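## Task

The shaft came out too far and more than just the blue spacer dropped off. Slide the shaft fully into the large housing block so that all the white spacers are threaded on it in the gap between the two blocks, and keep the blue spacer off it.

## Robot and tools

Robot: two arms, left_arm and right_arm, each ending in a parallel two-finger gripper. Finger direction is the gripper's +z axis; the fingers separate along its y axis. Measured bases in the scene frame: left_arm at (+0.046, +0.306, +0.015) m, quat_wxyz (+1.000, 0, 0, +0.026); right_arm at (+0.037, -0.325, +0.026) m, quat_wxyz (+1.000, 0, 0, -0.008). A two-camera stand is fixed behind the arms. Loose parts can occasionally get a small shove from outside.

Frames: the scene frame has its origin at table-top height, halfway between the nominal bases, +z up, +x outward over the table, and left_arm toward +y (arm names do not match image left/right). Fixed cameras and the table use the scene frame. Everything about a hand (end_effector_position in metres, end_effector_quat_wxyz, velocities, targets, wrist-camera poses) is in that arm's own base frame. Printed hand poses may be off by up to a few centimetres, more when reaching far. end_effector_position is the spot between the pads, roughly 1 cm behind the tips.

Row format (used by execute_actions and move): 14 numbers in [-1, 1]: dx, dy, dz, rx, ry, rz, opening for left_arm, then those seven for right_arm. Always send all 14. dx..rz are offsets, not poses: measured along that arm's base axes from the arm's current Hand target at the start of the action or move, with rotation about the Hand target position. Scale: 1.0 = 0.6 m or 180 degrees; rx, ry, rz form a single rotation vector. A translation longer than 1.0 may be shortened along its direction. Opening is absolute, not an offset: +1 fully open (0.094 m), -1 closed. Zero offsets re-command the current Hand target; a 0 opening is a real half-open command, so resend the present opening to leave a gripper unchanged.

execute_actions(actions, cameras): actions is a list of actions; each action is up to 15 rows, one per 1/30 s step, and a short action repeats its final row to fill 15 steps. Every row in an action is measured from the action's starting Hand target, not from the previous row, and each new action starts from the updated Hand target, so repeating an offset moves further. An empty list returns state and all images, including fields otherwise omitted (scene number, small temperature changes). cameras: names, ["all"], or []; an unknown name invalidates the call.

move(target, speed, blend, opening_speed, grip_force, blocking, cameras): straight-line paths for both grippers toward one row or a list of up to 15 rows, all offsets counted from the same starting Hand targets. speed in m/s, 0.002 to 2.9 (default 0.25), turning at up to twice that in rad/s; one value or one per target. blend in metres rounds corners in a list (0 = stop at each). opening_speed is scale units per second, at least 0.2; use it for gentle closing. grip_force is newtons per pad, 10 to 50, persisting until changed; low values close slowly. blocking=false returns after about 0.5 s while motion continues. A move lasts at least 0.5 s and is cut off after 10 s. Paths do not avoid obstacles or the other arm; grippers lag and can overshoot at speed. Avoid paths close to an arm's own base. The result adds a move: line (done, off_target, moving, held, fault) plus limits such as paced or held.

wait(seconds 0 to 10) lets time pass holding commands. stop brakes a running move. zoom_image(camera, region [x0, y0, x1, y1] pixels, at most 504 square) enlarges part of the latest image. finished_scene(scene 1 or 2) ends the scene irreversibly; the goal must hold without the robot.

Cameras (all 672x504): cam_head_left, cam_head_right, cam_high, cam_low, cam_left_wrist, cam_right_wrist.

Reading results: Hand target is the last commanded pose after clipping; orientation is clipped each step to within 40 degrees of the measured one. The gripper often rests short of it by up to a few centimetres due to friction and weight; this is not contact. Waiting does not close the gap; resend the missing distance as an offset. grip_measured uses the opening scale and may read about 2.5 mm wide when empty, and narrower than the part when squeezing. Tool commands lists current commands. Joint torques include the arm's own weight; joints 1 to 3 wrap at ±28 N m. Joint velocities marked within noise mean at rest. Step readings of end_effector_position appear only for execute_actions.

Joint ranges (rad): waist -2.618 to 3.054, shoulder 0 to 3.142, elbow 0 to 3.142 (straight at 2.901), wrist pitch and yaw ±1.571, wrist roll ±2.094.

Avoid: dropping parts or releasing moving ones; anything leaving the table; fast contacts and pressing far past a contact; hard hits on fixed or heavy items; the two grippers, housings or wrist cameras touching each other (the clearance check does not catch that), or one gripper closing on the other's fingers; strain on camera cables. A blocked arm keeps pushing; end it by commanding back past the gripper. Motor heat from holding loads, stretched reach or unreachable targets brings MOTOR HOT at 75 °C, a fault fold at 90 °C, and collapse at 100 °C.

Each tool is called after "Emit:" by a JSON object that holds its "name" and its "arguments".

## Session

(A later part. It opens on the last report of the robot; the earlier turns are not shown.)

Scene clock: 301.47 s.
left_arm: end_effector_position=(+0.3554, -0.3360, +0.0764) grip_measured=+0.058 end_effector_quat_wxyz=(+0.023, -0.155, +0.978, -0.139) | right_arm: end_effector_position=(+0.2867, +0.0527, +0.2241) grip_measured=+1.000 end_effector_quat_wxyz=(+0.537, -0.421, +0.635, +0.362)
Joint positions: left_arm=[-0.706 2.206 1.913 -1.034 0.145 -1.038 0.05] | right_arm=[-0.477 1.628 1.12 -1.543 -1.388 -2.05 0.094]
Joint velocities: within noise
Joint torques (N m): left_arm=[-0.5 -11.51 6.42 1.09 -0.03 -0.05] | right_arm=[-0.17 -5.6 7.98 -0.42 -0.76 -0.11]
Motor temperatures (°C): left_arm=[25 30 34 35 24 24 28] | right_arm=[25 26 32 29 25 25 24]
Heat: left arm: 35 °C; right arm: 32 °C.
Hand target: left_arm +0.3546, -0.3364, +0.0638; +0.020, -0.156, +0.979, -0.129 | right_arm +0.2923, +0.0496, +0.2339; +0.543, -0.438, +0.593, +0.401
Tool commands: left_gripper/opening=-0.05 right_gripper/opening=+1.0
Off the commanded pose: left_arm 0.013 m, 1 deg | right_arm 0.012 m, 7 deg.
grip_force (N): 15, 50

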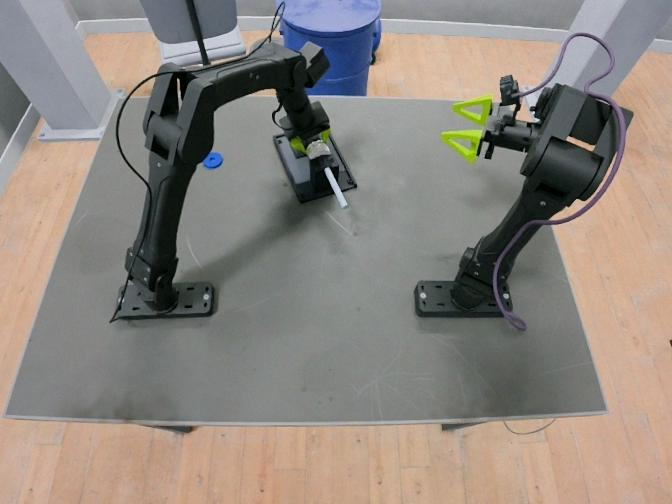

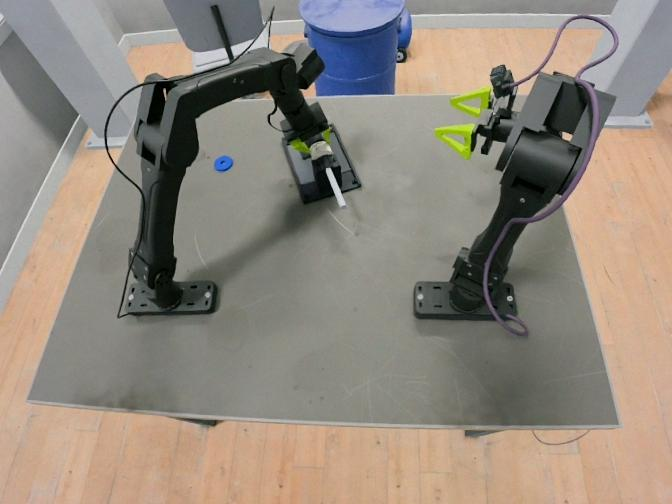

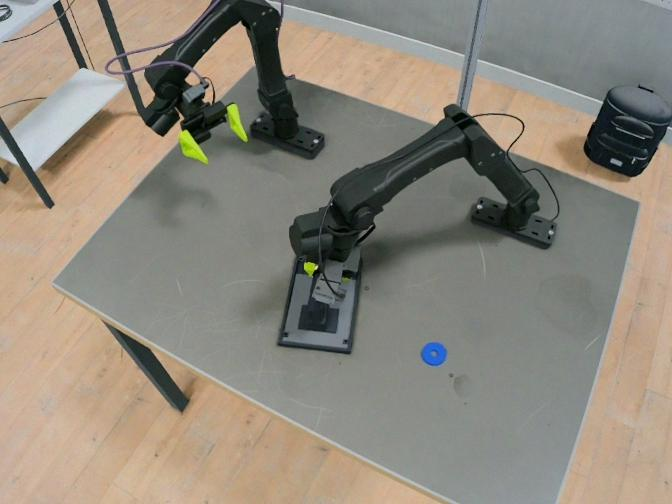

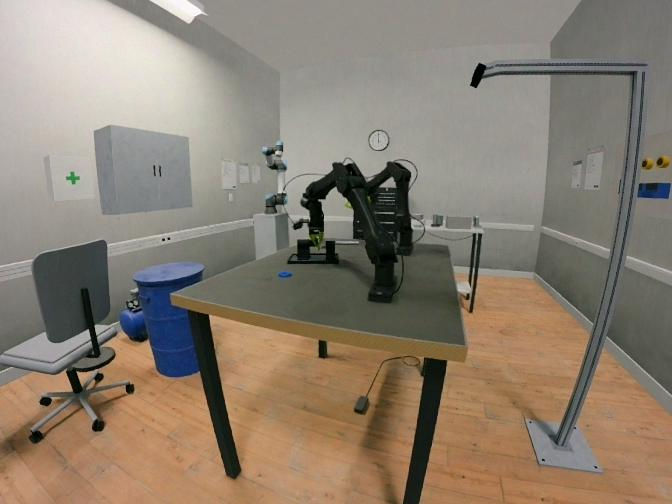

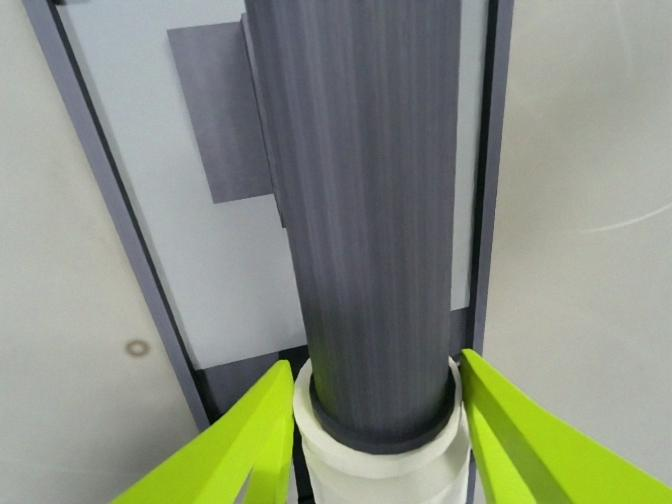

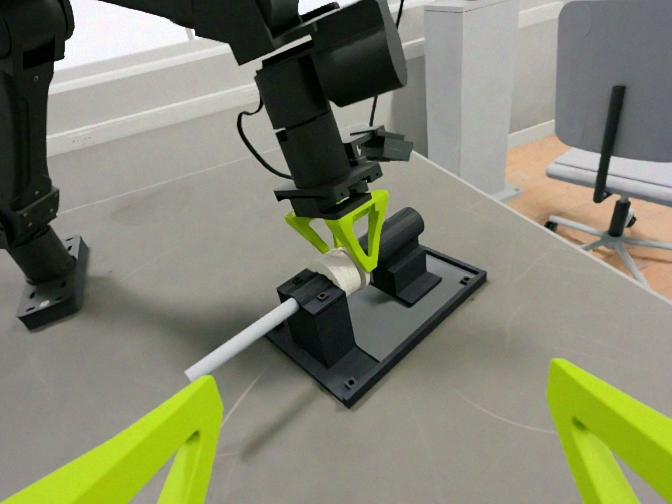

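Emit:
{"name": "zoom_image", "arguments": {"camera": "cam_low", "region": [280, 220, 370, 280]}}

Emit:
{"name": "zoom_image", "arguments": {"camera": "cam_head_left", "region": [265, 115, 365, 215]}}

Emit:
{"name": "zoom_image", "arguments": {"camera": "cam_head_right", "region": [275, 115, 375, 215]}}

Scaled by 5.600 from the camera's 672x504 image, which has a finer 960x720 frame.

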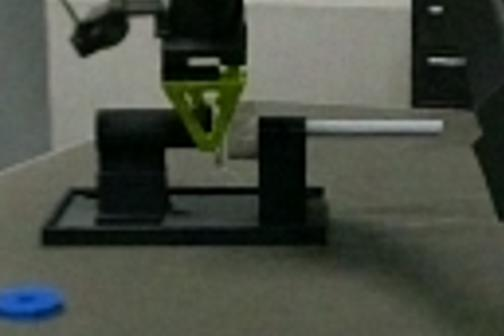

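Scaled by 5.040 from the camera's 672x504 image, which has a finer 960x720 frame.

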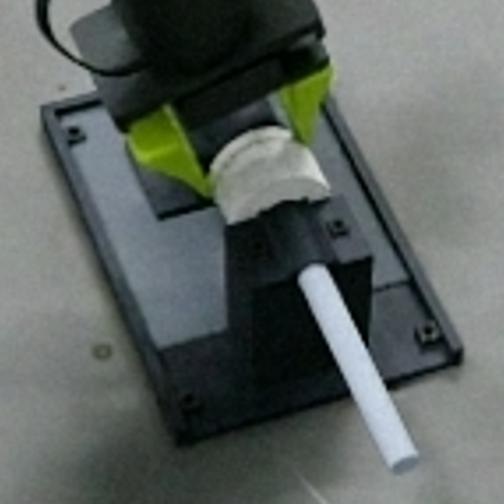

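Scaled by 5.040 from the camera's 672x504 image, which has a finer 960x720 frame.

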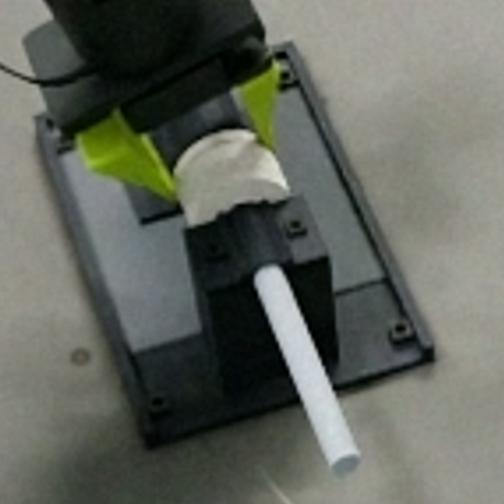

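Emit:
{"name": "zoom_image", "arguments": {"camera": "cam_low", "region": [296, 232, 340, 265]}}

Scaled by 11.455 from the camera's 672x504 image, which has a finer 960x720 frame.

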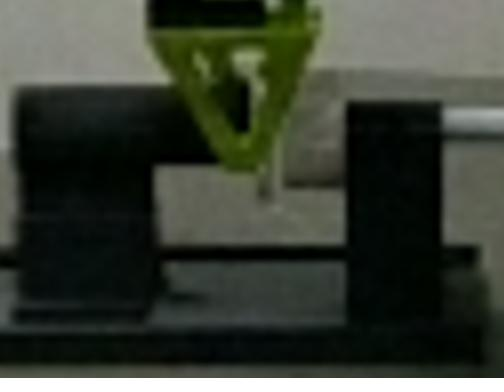

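Emit:
{"name": "move", "arguments": {"target": [[-0.0025,0.0078,0.0435,0,0,0,-0.05,0,0,0,0,0,0,1],[0.0002,-0.0003,0.0113,0,0,0,-0.05,0,0,0,0,0,0,1]], "speed": [0.05,0.04], "cameras": ["cam_left_wrist","cam_right_wrist","cam_low"]}}

Emit:
{"name": "zoom_image", "arguments": {"camera": "cam_low", "region": [296, 232, 340, 265]}}

Emit:
{"name": "zoom_image", "arguments": {"camera": "cam_left_wrist", "region": [270, 320, 490, 504]}}

Emit:
{"name": "zoom_image", "arguments": {"camera": "cam_right_wrist", "region": [305, 235, 385, 305]}}

Scene clock: 305.90 s.
left_arm: end_effector_position=(+0.3558, -0.3363, +0.0834) grip_measured=+0.058 end_effector_quat_wxyz=(+0.023, -0.155, +0.978, -0.139) | right_arm: end_effector_position=(+0.2867, +0.0527, +0.2241) grip_measured=+1.000 end_effector_quat_wxyz=(+0.537, -0.421, +0.635, +0.362)
Joint positions: left_arm=[-0.706 2.206 1.941 -1.061 0.145 -1.038 0.05] | right_arm=[-0.477 1.628 1.12 -1.543 -1.388 -2.05 0.094]
Joint torques (N m): left_arm=[-0.5 -11.6 6.19 1.08 -0.03 -0.04] | right_arm=[-0.17 -5.6 7.98 -0.42 -0.77 -0.12]
Heat: left arm: 35 °C; right arm: 32 °C.
Hand target: left_arm +0.3547, -0.3365, +0.0705; +0.020, -0.156, +0.979, -0.129 | right_arm +0.2923, +0.0496, +0.2339; +0.543, -0.438, +0.593, +0.401
Off the commanded pose: left_arm 0.013 m, 1 deg | right_arm 0.012 m, 7 deg.
joint sent to its limit (right arm) — joint 4 (wrist pitch), lower limit. The joint targets are off in orientation, not in position.
grip_force (N): 15, 50
move: off_target (left_arm, right_arm)
Images, in order (width x height): cam_low 672x504, cam_left_wrist 672x504, cam_right_wrist 672x504.

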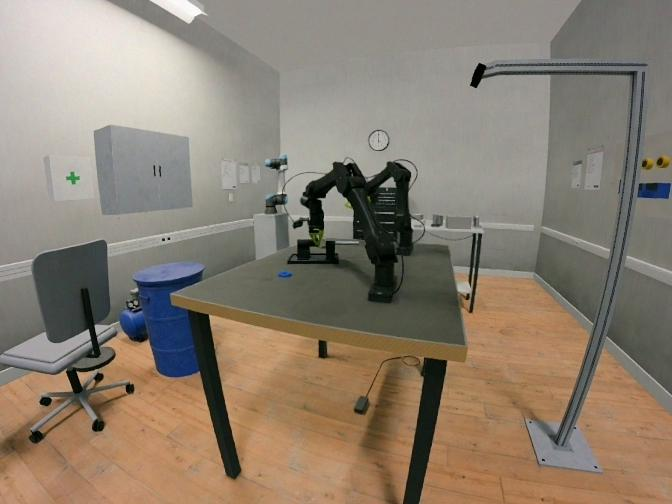

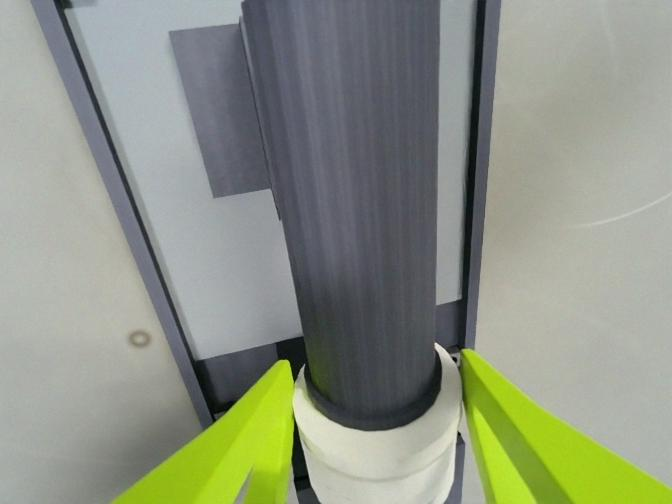

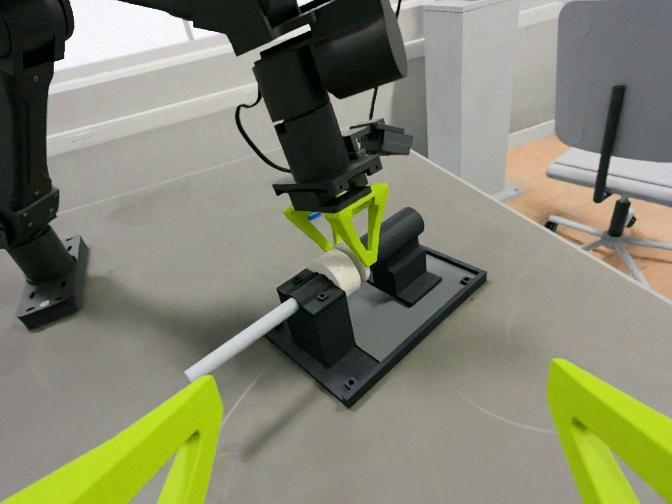

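Scaled by 11.455 from the camera's 672x504 image, which has a finer 960x720 frame.

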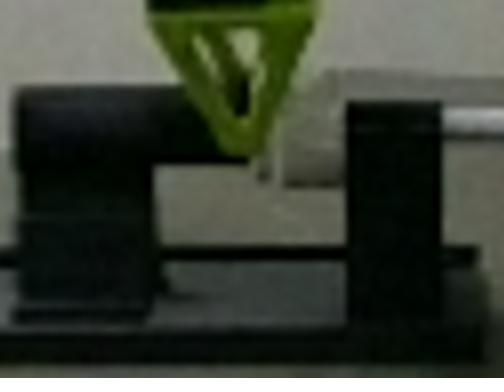

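Scaled by 2.291 from the camera's 672x504 image, which has a finer 960x720 frame.

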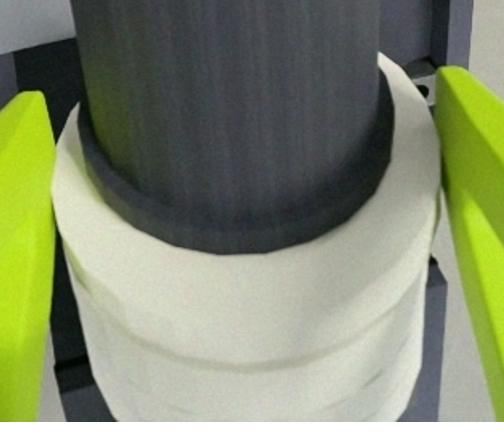

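Scaled by 6.300 from the camera's 672x504 image, which has a finer 960x720 frame.

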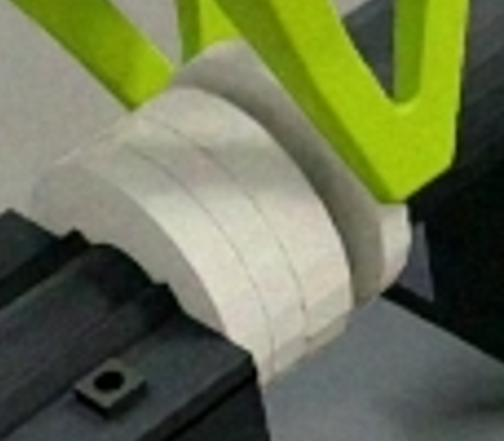

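Emit:
{"name": "zoom_image", "arguments": {"camera": "cam_left_wrist", "region": [280, 340, 380, 504]}}

Emit:
{"name": "zoom_image", "arguments": {"camera": "cam_left_wrist", "region": [380, 340, 480, 504]}}

Scaled by 3.073 from the camera's 672x504 image, which has a finer 960x720 frame.

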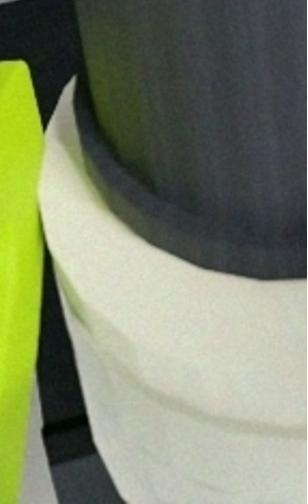

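Scaled by 3.073 from the camera's 672x504 image, which has a finer 960x720 frame.

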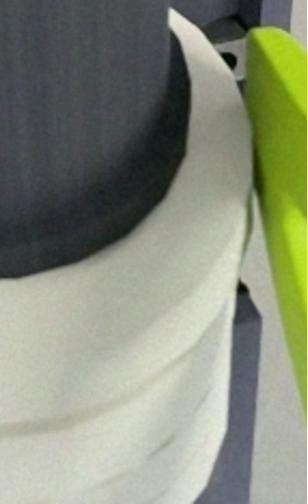

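Emit:
{"name": "zoom_image", "arguments": {"camera": "cam_left_wrist", "region": [330, 420, 430, 504]}}

Emit:
{"name": "zoom_image", "arguments": {"camera": "cam_right_wrist", "region": [325, 235, 380, 290]}}

Scaled by 5.040 from the camera's 672x504 image, which has a finer 960x720 frame.

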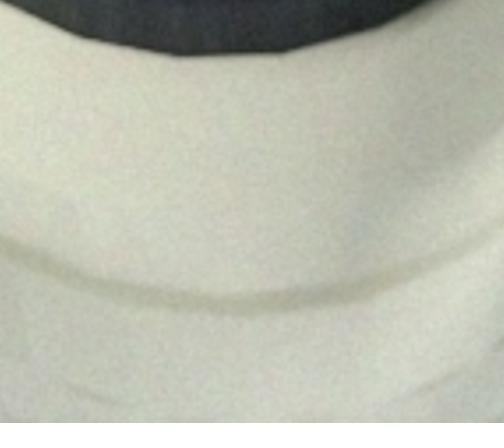

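Scaled by 9.164 from the camera's 672x504 image, which has a finer 960x720 frame.

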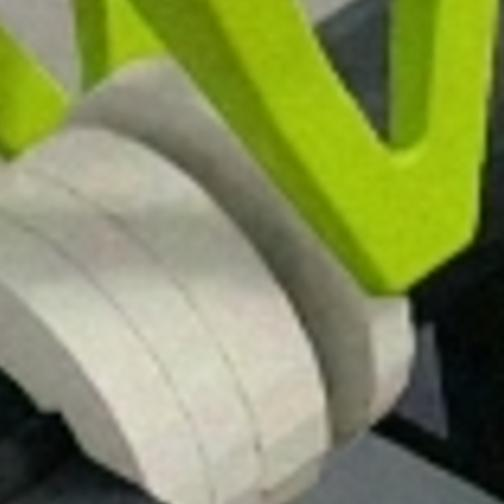

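Emit:
{"name": "zoom_image", "arguments": {"camera": "cam_left_wrist", "region": [0, 0, 340, 504]}}

Emit:
{"name": "zoom_image", "arguments": {"camera": "cam_left_wrist", "region": [300, 0, 640, 504]}}

Scaled by 1.000.

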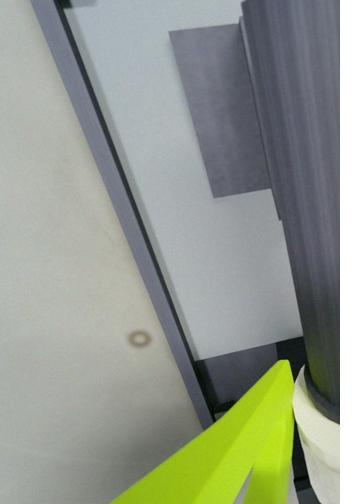

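Scaled by 1.000.

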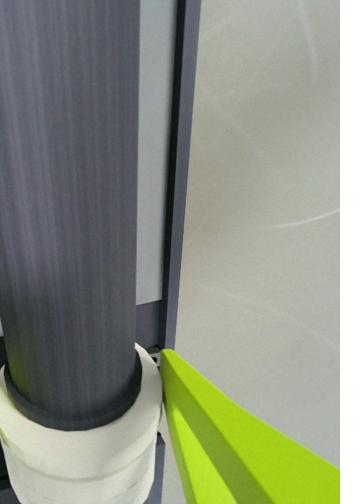

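Emit:
{"name": "move", "arguments": {"target": [[0,0,0,0,0,0,-0.05,-0.1425,0.3303,-0.1065,-0.0970,0.0891,-0.2788,0.0]], "speed": 0.2, "opening_speed": 0.5, "cameras": ["cam_right_wrist","cam_head_left","cam_left_wrist"]}}

Scene clock: 341.30 s.
left_arm: end_effector_position=(+0.3558, -0.3364, +0.0834) grip_measured=+0.058 end_effector_quat_wxyz=(+0.023, -0.155, +0.978, -0.140) | right_arm: end_effector_position=(+0.2040, +0.2430, +0.1560) grip_measured=+0.002 end_effector_quat_wxyz=(+0.495, -0.175, +0.846, +0.094)
Joint positions: left_arm=[-0.706 2.206 1.941 -1.06 0.145 -1.038 0.05] | right_arm=[1.254 1.075 0.595 -0.236 0.722 0.505 0.047]
Joint torques (N m): left_arm=[-0.51 -11.62 6.19 1.1 -0.02 -0.05] | right_arm=[0.47 -1.61 10.29 1.68 0.49 0.08]
Heat: left arm: 34 °C; right arm: 32 °C.
Hand target: left_arm +0.3547, -0.3365, +0.0705; +0.020, -0.156, +0.979, -0.129 | right_arm +0.2069, +0.2478, +0.1701; +0.506, -0.163, +0.841, +0.098
Off the commanded pose: left_arm 0.013 m, 1 deg | right_arm 0.015 m, 2 deg.
grip_force (N): 15, 50
move: off_target (left_arm, right_arm)
Images, in order (width x height): cam_head_left 672x504, cam_left_wrist 672x504, cam_right_wrist 672x504.

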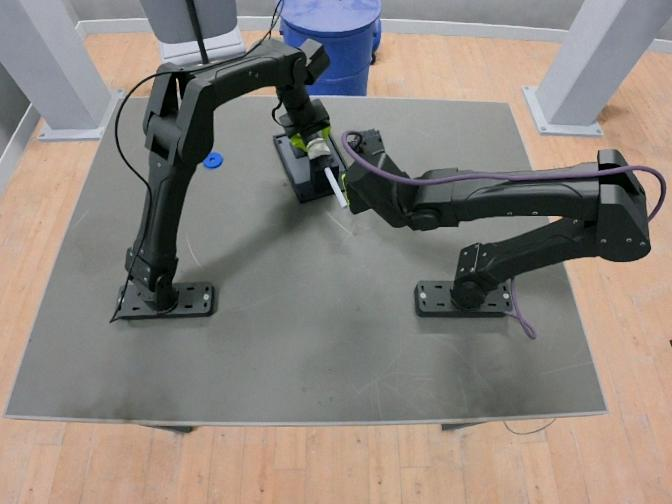

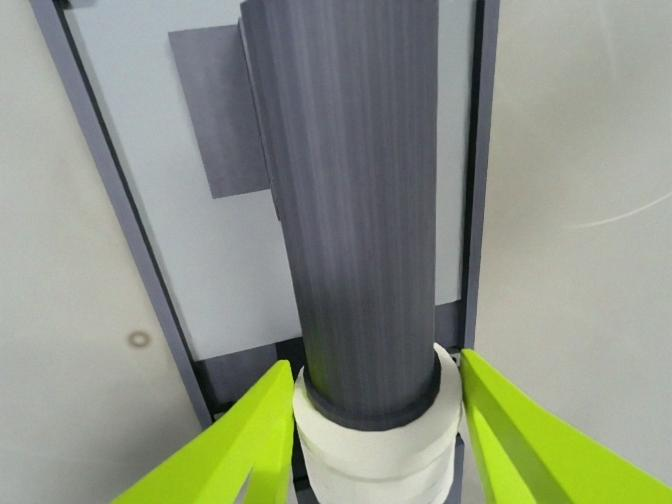

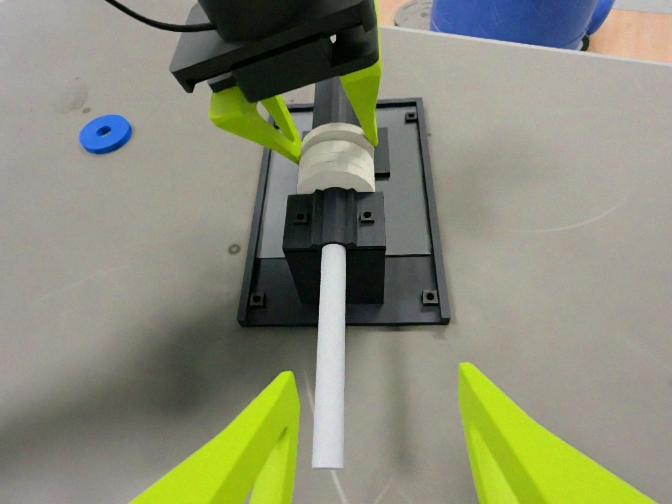

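Emit:
{"name": "execute_actions", "arguments": {"actions": []}}

Scene clock: 344.30 s.
left_arm: end_effector_position=(+0.3558, -0.3364, +0.0834) grip_measured=+0.058 end_effector_quat_wxyz=(+0.023, -0.155, +0.978, -0.140) | right_arm: end_effector_position=(+0.2041, +0.2429, +0.1560) grip_measured=+0.002 end_effector_quat_wxyz=(+0.495, -0.175, +0.846, +0.094)
Joint positions: left_arm=[-0.706 2.206 1.941 -1.06 0.145 -1.038 0.05] | right_arm=[1.254 1.075 0.595 -0.236 0.723 0.505 0.047]
Joint velocities: within noise
Joint torques (N m): left_arm=[-0.53 -11.62 6.19 1.1 -0.03 -0.04] | right_arm=[0.47 -1.62 10.26 1.67 0.49 0.08]
Motor temperatures (°C): left_arm=[25 31 34 34 24 24 28] | right_arm=[25 26 32 29 25 25 24]
Heat: left arm: 34 °C; right arm: 32 °C.
Hand target: left_arm +0.3547, -0.3365, +0.0705; +0.020, -0.156, +0.979, -0.129 | right_arm +0.2069, +0.2478, +0.1701; +0.506, -0.163, +0.841, +0.098
Tool commands: left_gripper/opening=-0.05 right_gripper/opening=+0.0
Off the commanded pose: left_arm 0.013 m, 1 deg | right_arm 0.015 m, 2 deg.
grip_force (N): 15, 50

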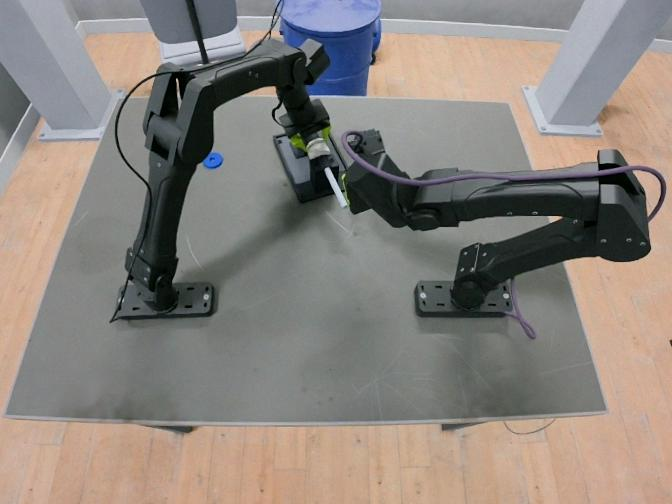

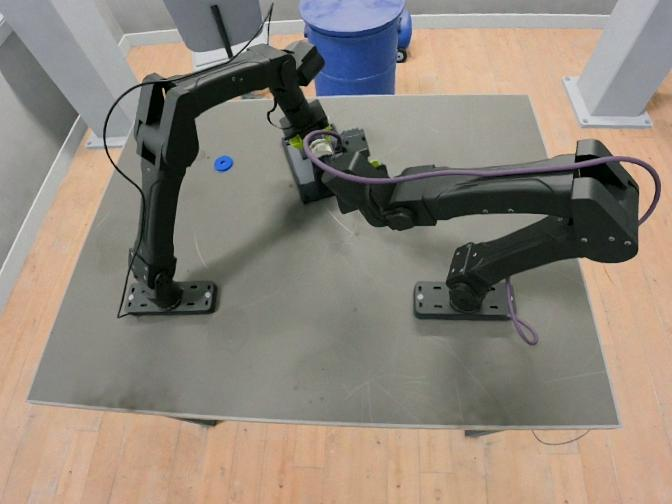

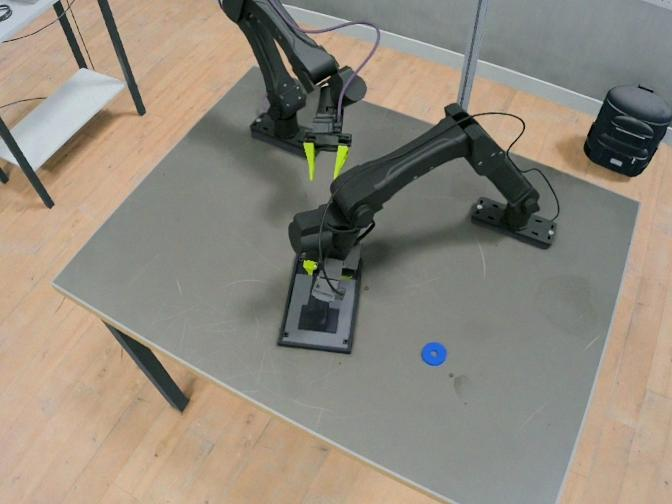

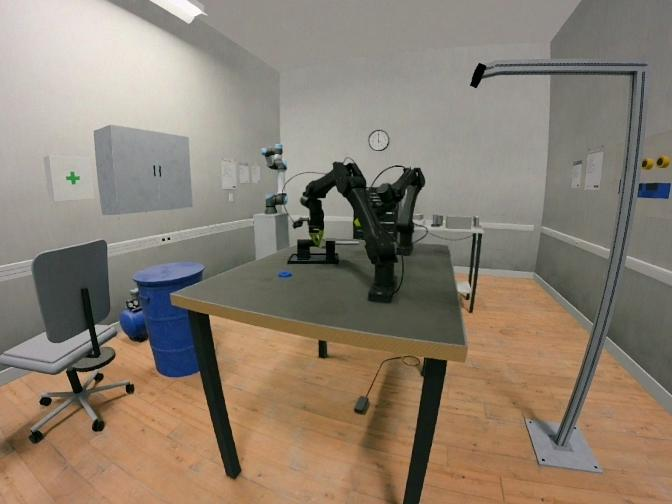

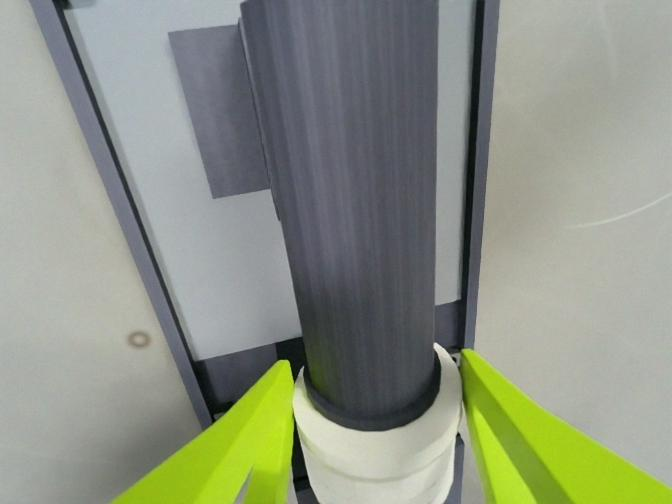

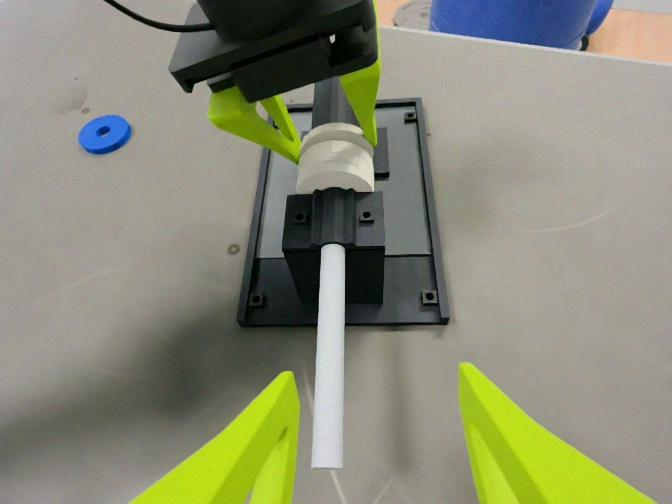

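Emit:
{"name": "zoom_image", "arguments": {"camera": "cam_right_wrist", "region": [270, 90, 410, 210]}}

Emit:
{"name": "zoom_image", "arguments": {"camera": "cam_left_wrist", "region": [260, 320, 500, 504]}}

Emit:
{"name": "zoom_image", "arguments": {"camera": "cam_low", "region": [280, 222, 370, 272]}}

Scaled by 3.600 from the camera's 672x504 image, which has a finer 960x720 frame.

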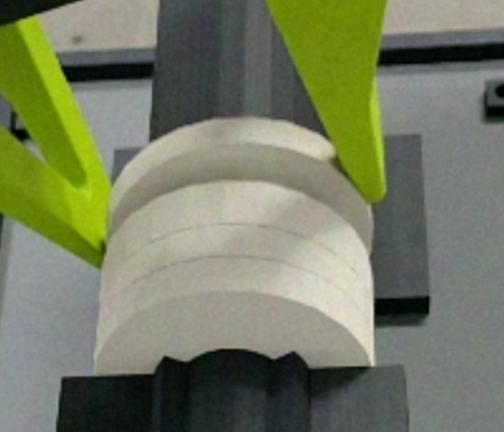

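Scaled by 2.100 from the camera's 672x504 image, which has a finer 960x720 frame.

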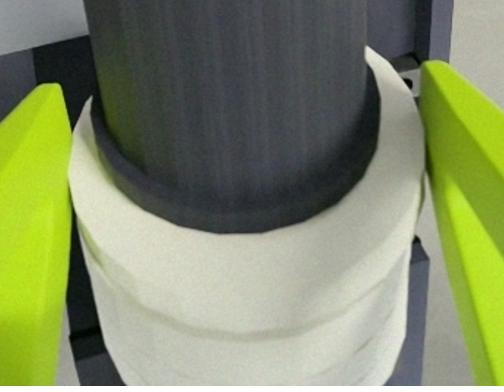

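Scaled by 5.600 from the camera's 672x504 image, which has a finer 960x720 frame.

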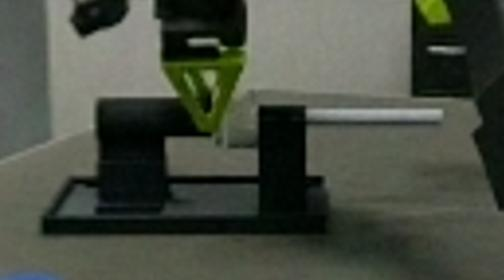

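Emit:
{"name": "zoom_image", "arguments": {"camera": "cam_right_wrist", "region": [270, 180, 400, 330]}}

Emit:
{"name": "zoom_image", "arguments": {"camera": "cam_right_wrist", "region": [260, 330, 480, 504]}}

Scaled by 3.360 from the camera's 672x504 image, which has a finer 960x720 frame.

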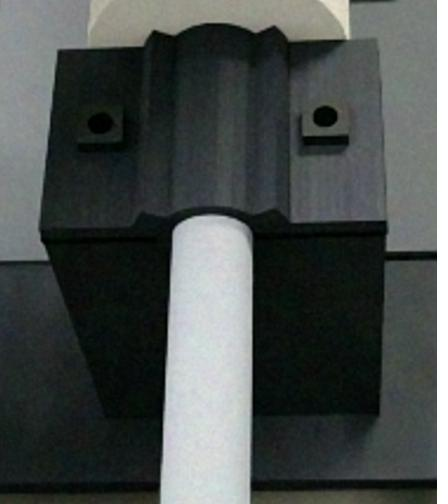

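Scaled by 2.291 from the camera's 672x504 image, which has a finer 960x720 frame.

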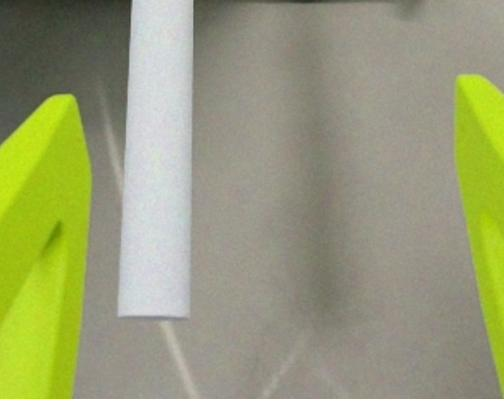

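Emit:
{"name": "zoom_image", "arguments": {"camera": "cam_left_wrist", "region": [280, 400, 480, 504]}}

Emit:
{"name": "zoom_image", "arguments": {"camera": "cam_low", "region": [296, 232, 340, 265]}}

Scaled by 2.520 from the camera's 672x504 image, which has a finer 960x720 frame.

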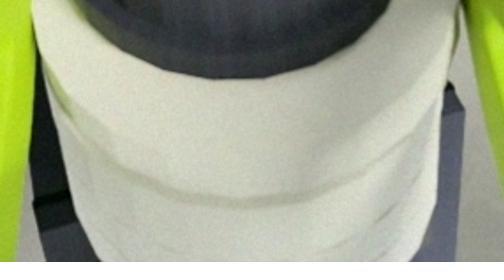

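Scaled by 11.455 from the camera's 672x504 image, which has a finer 960x720 frame.

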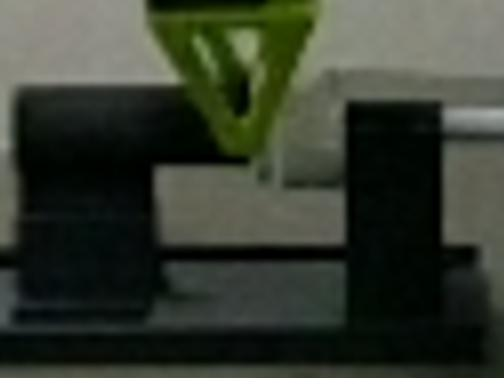

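Emit:
{"name": "move", "arguments": {"target": [[-0.0027, 0.0082, 0.0322, 0, 0, 0, -0.05, 0, 0, 0, 0, 0, 0, 0.0], [-0.0003, 0.0010, -0.0037, 0, 0, 0, -0.05, 0, 0, 0, 0, 0, 0, 0.0]], "speed": [0.05, 0.03], "cameras": ["cam_right_wrist", "cam_left_wrist", "cam_low"]}}

Scene clock: 356.73 s.
left_arm: end_effector_position=(+0.3551, -0.3358, +0.0799) grip_measured=+0.058 end_effector_quat_wxyz=(+0.022, -0.155, +0.978, -0.138) | right_arm: end_effector_position=(+0.2041, +0.2428, +0.1559) grip_measured=+0.002 end_effector_quat_wxyz=(+0.495, -0.175, +0.846, +0.094)
Joint positions: left_arm=[-0.706 2.206 1.928 -1.051 0.145 -1.038 0.05] | right_arm=[1.254 1.075 0.595 -0.237 0.723 0.506 0.047]
Joint torques (N m): left_arm=[-0.43 -11.75 6.32 1.08 -0.02 -0.04] | right_arm=[0.49 -1.62 10.29 1.67 0.49 0.08]
Heat: left arm: 34 °C; right arm: 33 °C.
Hand target: left_arm +0.3545, -0.3359, +0.0683; +0.020, -0.156, +0.979, -0.129 | right_arm +0.2069, +0.2478, +0.1701; +0.506, -0.163, +0.841, +0.099
Off the commanded pose: left_arm 0.012 m, 1 deg | right_arm 0.015 m, 2 deg.
grip_force (N): 15, 50
move: off_target (left_arm, right_arm)
Images, in order (width x height): cam_low 672x504, cam_left_wrist 672x504, cam_right_wrist 672x504.

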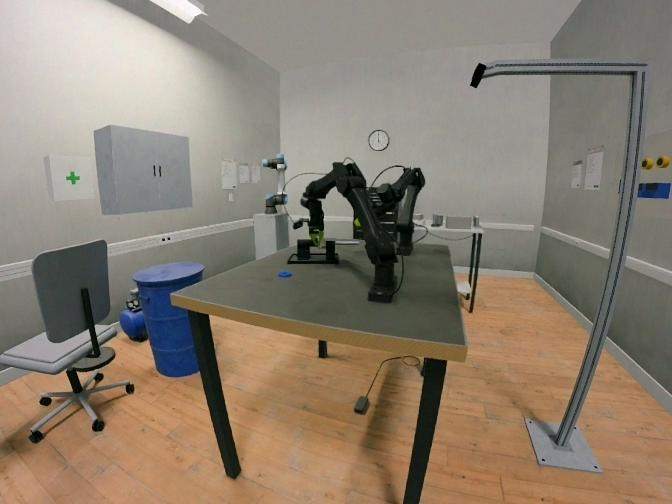

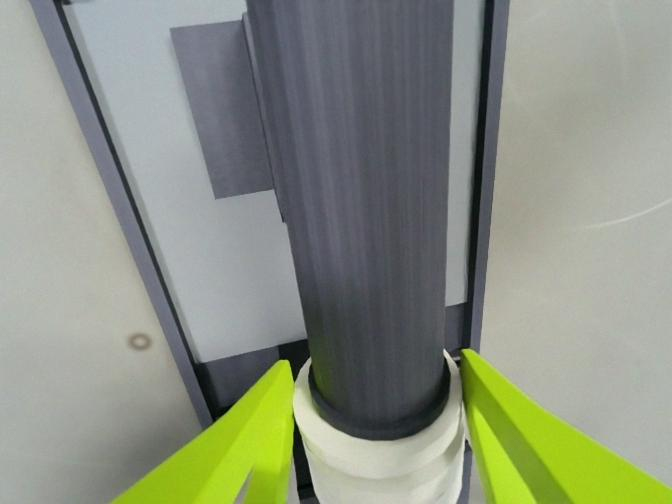

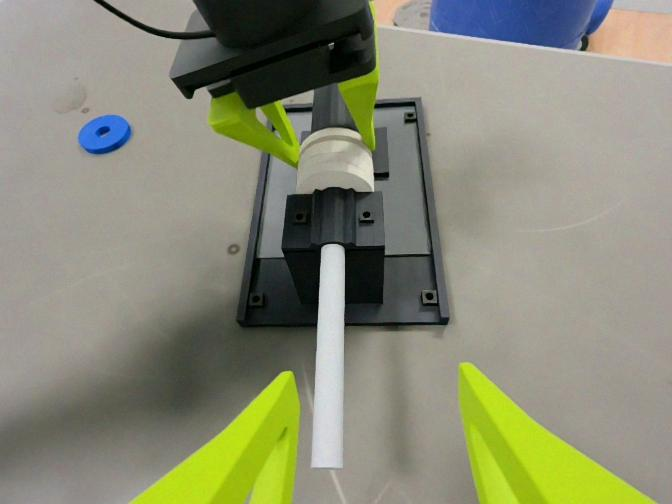

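Emit:
{"name": "zoom_image", "arguments": {"camera": "cam_right_wrist", "region": [270, 90, 410, 210]}}

Emit:
{"name": "zoom_image", "arguments": {"camera": "cam_left_wrist", "region": [280, 400, 480, 504]}}

Emit:
{"name": "zoom_image", "arguments": {"camera": "cam_low", "region": [296, 232, 340, 265]}}

Scaled by 3.600 from the camera's 672x504 image, which has a finer 960x720 frame.

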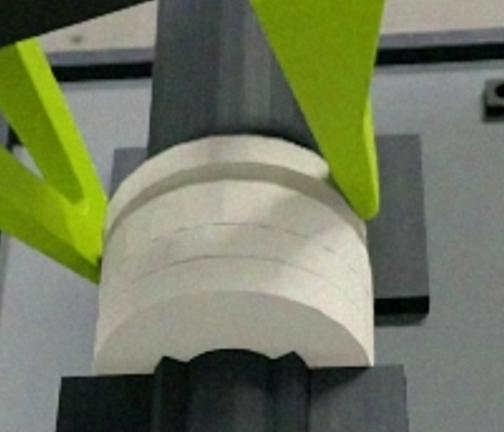

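Scaled by 2.520 from the camera's 672x504 image, which has a finer 960x720 frame.

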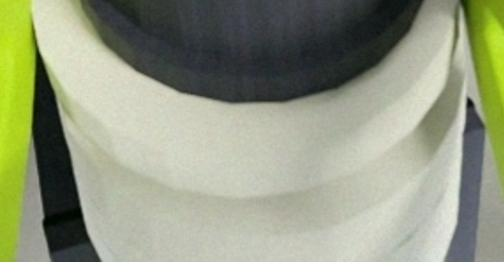

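Scaled by 11.455 from the camera's 672x504 image, which has a finer 960x720 frame.

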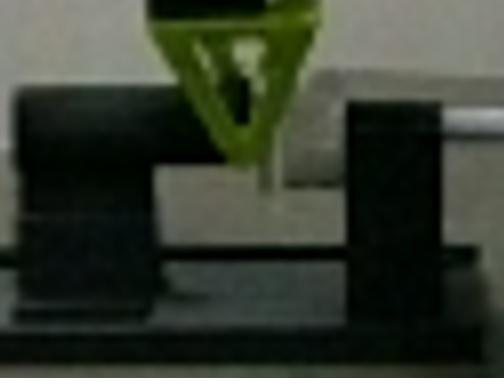

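Emit:
{"name": "zoom_image", "arguments": {"camera": "cam_low", "region": [310, 236, 334, 254]}}

Scaled by 21.000 from the camera's 672x504 image, which has a finer 960x720 frame.

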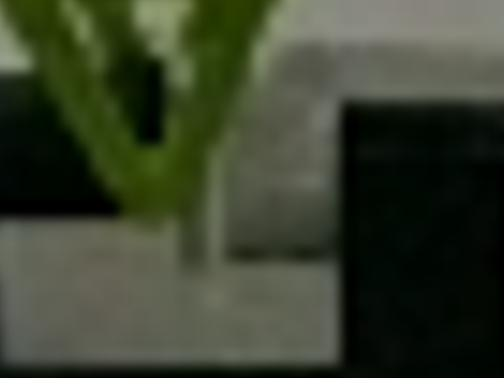

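Emit:
{"name": "move", "arguments": {"target": [[-0.0027, 0.0082, 0.0322, 0, 0, 0, -0.05, 0, 0, 0, 0, 0, 0, 0.0], [0, 0, 0.0030, 0, 0, 0, -0.05, 0, 0, 0, 0, 0, 0, 0.0]], "speed": [0.05, 0.03], "cameras": ["cam_right_wrist", "cam_left_wrist", "cam_low"]}}

Scene clock: 361.53 s.
left_arm: end_effector_position=(+0.3539, -0.3348, +0.0795) grip_measured=+0.058 end_effector_quat_wxyz=(+0.020, -0.155, +0.978, -0.136) | right_arm: end_effector_position=(+0.2041, +0.2428, +0.1559) grip_measured=+0.002 end_effector_quat_wxyz=(+0.495, -0.175, +0.846, +0.094)
Joint positions: left_arm=[-0.706 2.206 1.928 -1.057 0.145 -1.038 0.05] | right_arm=[1.254 1.075 0.595 -0.237 0.723 0.506 0.047]
Joint torques (N m): left_arm=[-0.44 -11.78 6.9 1.06 -0.02 -0.04] | right_arm=[0.47 -1.62 10.28 1.68 0.49 0.07]
Heat: left arm: 34 °C; right arm: 33 °C.
Hand target: left_arm +0.3545, -0.3359, +0.0701; +0.020, -0.156, +0.979, -0.129 | right_arm +0.2069, +0.2478, +0.1701; +0.506, -0.163, +0.841, +0.099
Off the commanded pose: left_arm 0.010 m, 1 deg | right_arm 0.015 m, 2 deg.
grip_force (N): 15, 50
move: off_target (right_arm)
Images, in order (width x height): cam_low 672x504, cam_left_wrist 672x504, cam_right_wrist 672x504.

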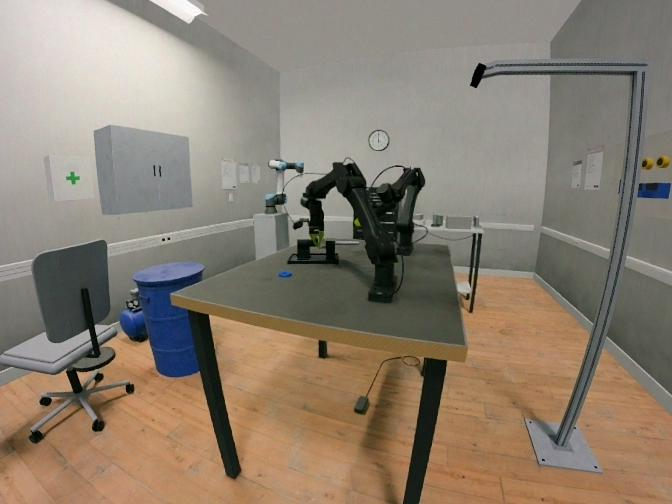

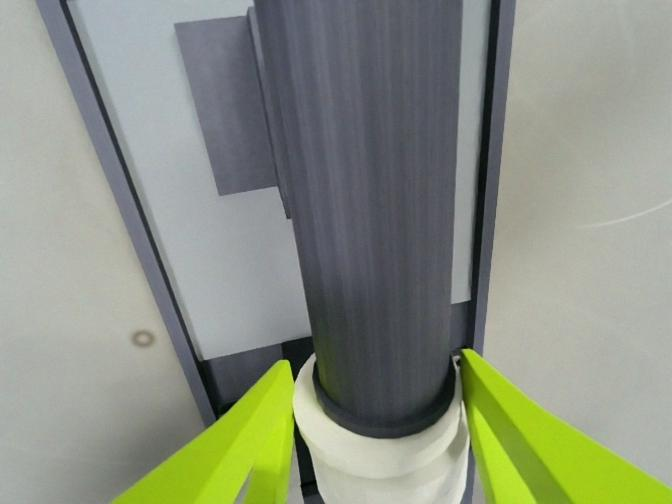

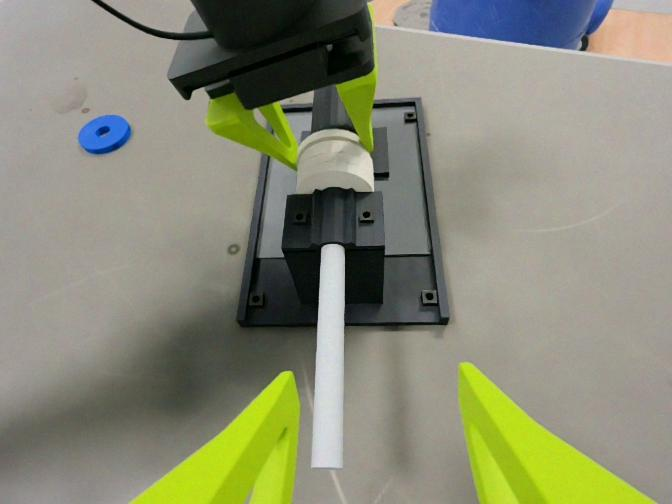

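Emit:
{"name": "zoom_image", "arguments": {"camera": "cam_right_wrist", "region": [270, 90, 410, 210]}}

Emit:
{"name": "zoom_image", "arguments": {"camera": "cam_left_wrist", "region": [280, 400, 480, 504]}}

Emit:
{"name": "zoom_image", "arguments": {"camera": "cam_low", "region": [310, 236, 334, 254]}}

Scaled by 3.600 from the camera's 672x504 image, which has a finer 960x720 frame.

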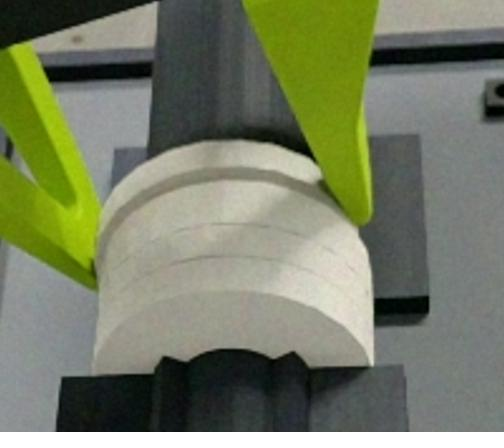

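Scaled by 2.520 from the camera's 672x504 image, which has a finer 960x720 frame.

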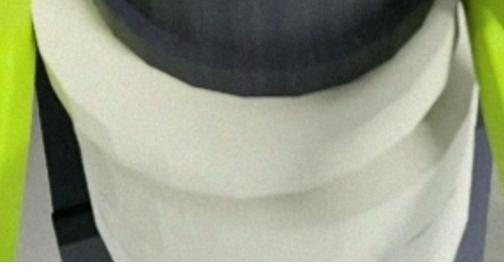

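Scaled by 21.000 from the camera's 672x504 image, which has a finer 960x720 frame.

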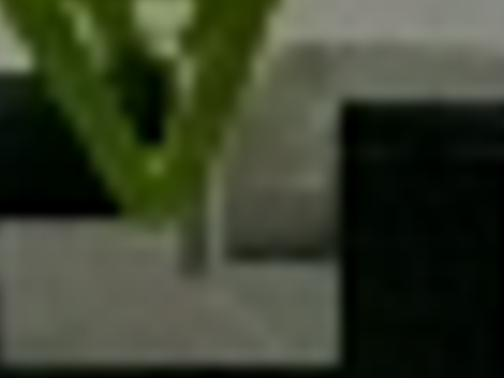

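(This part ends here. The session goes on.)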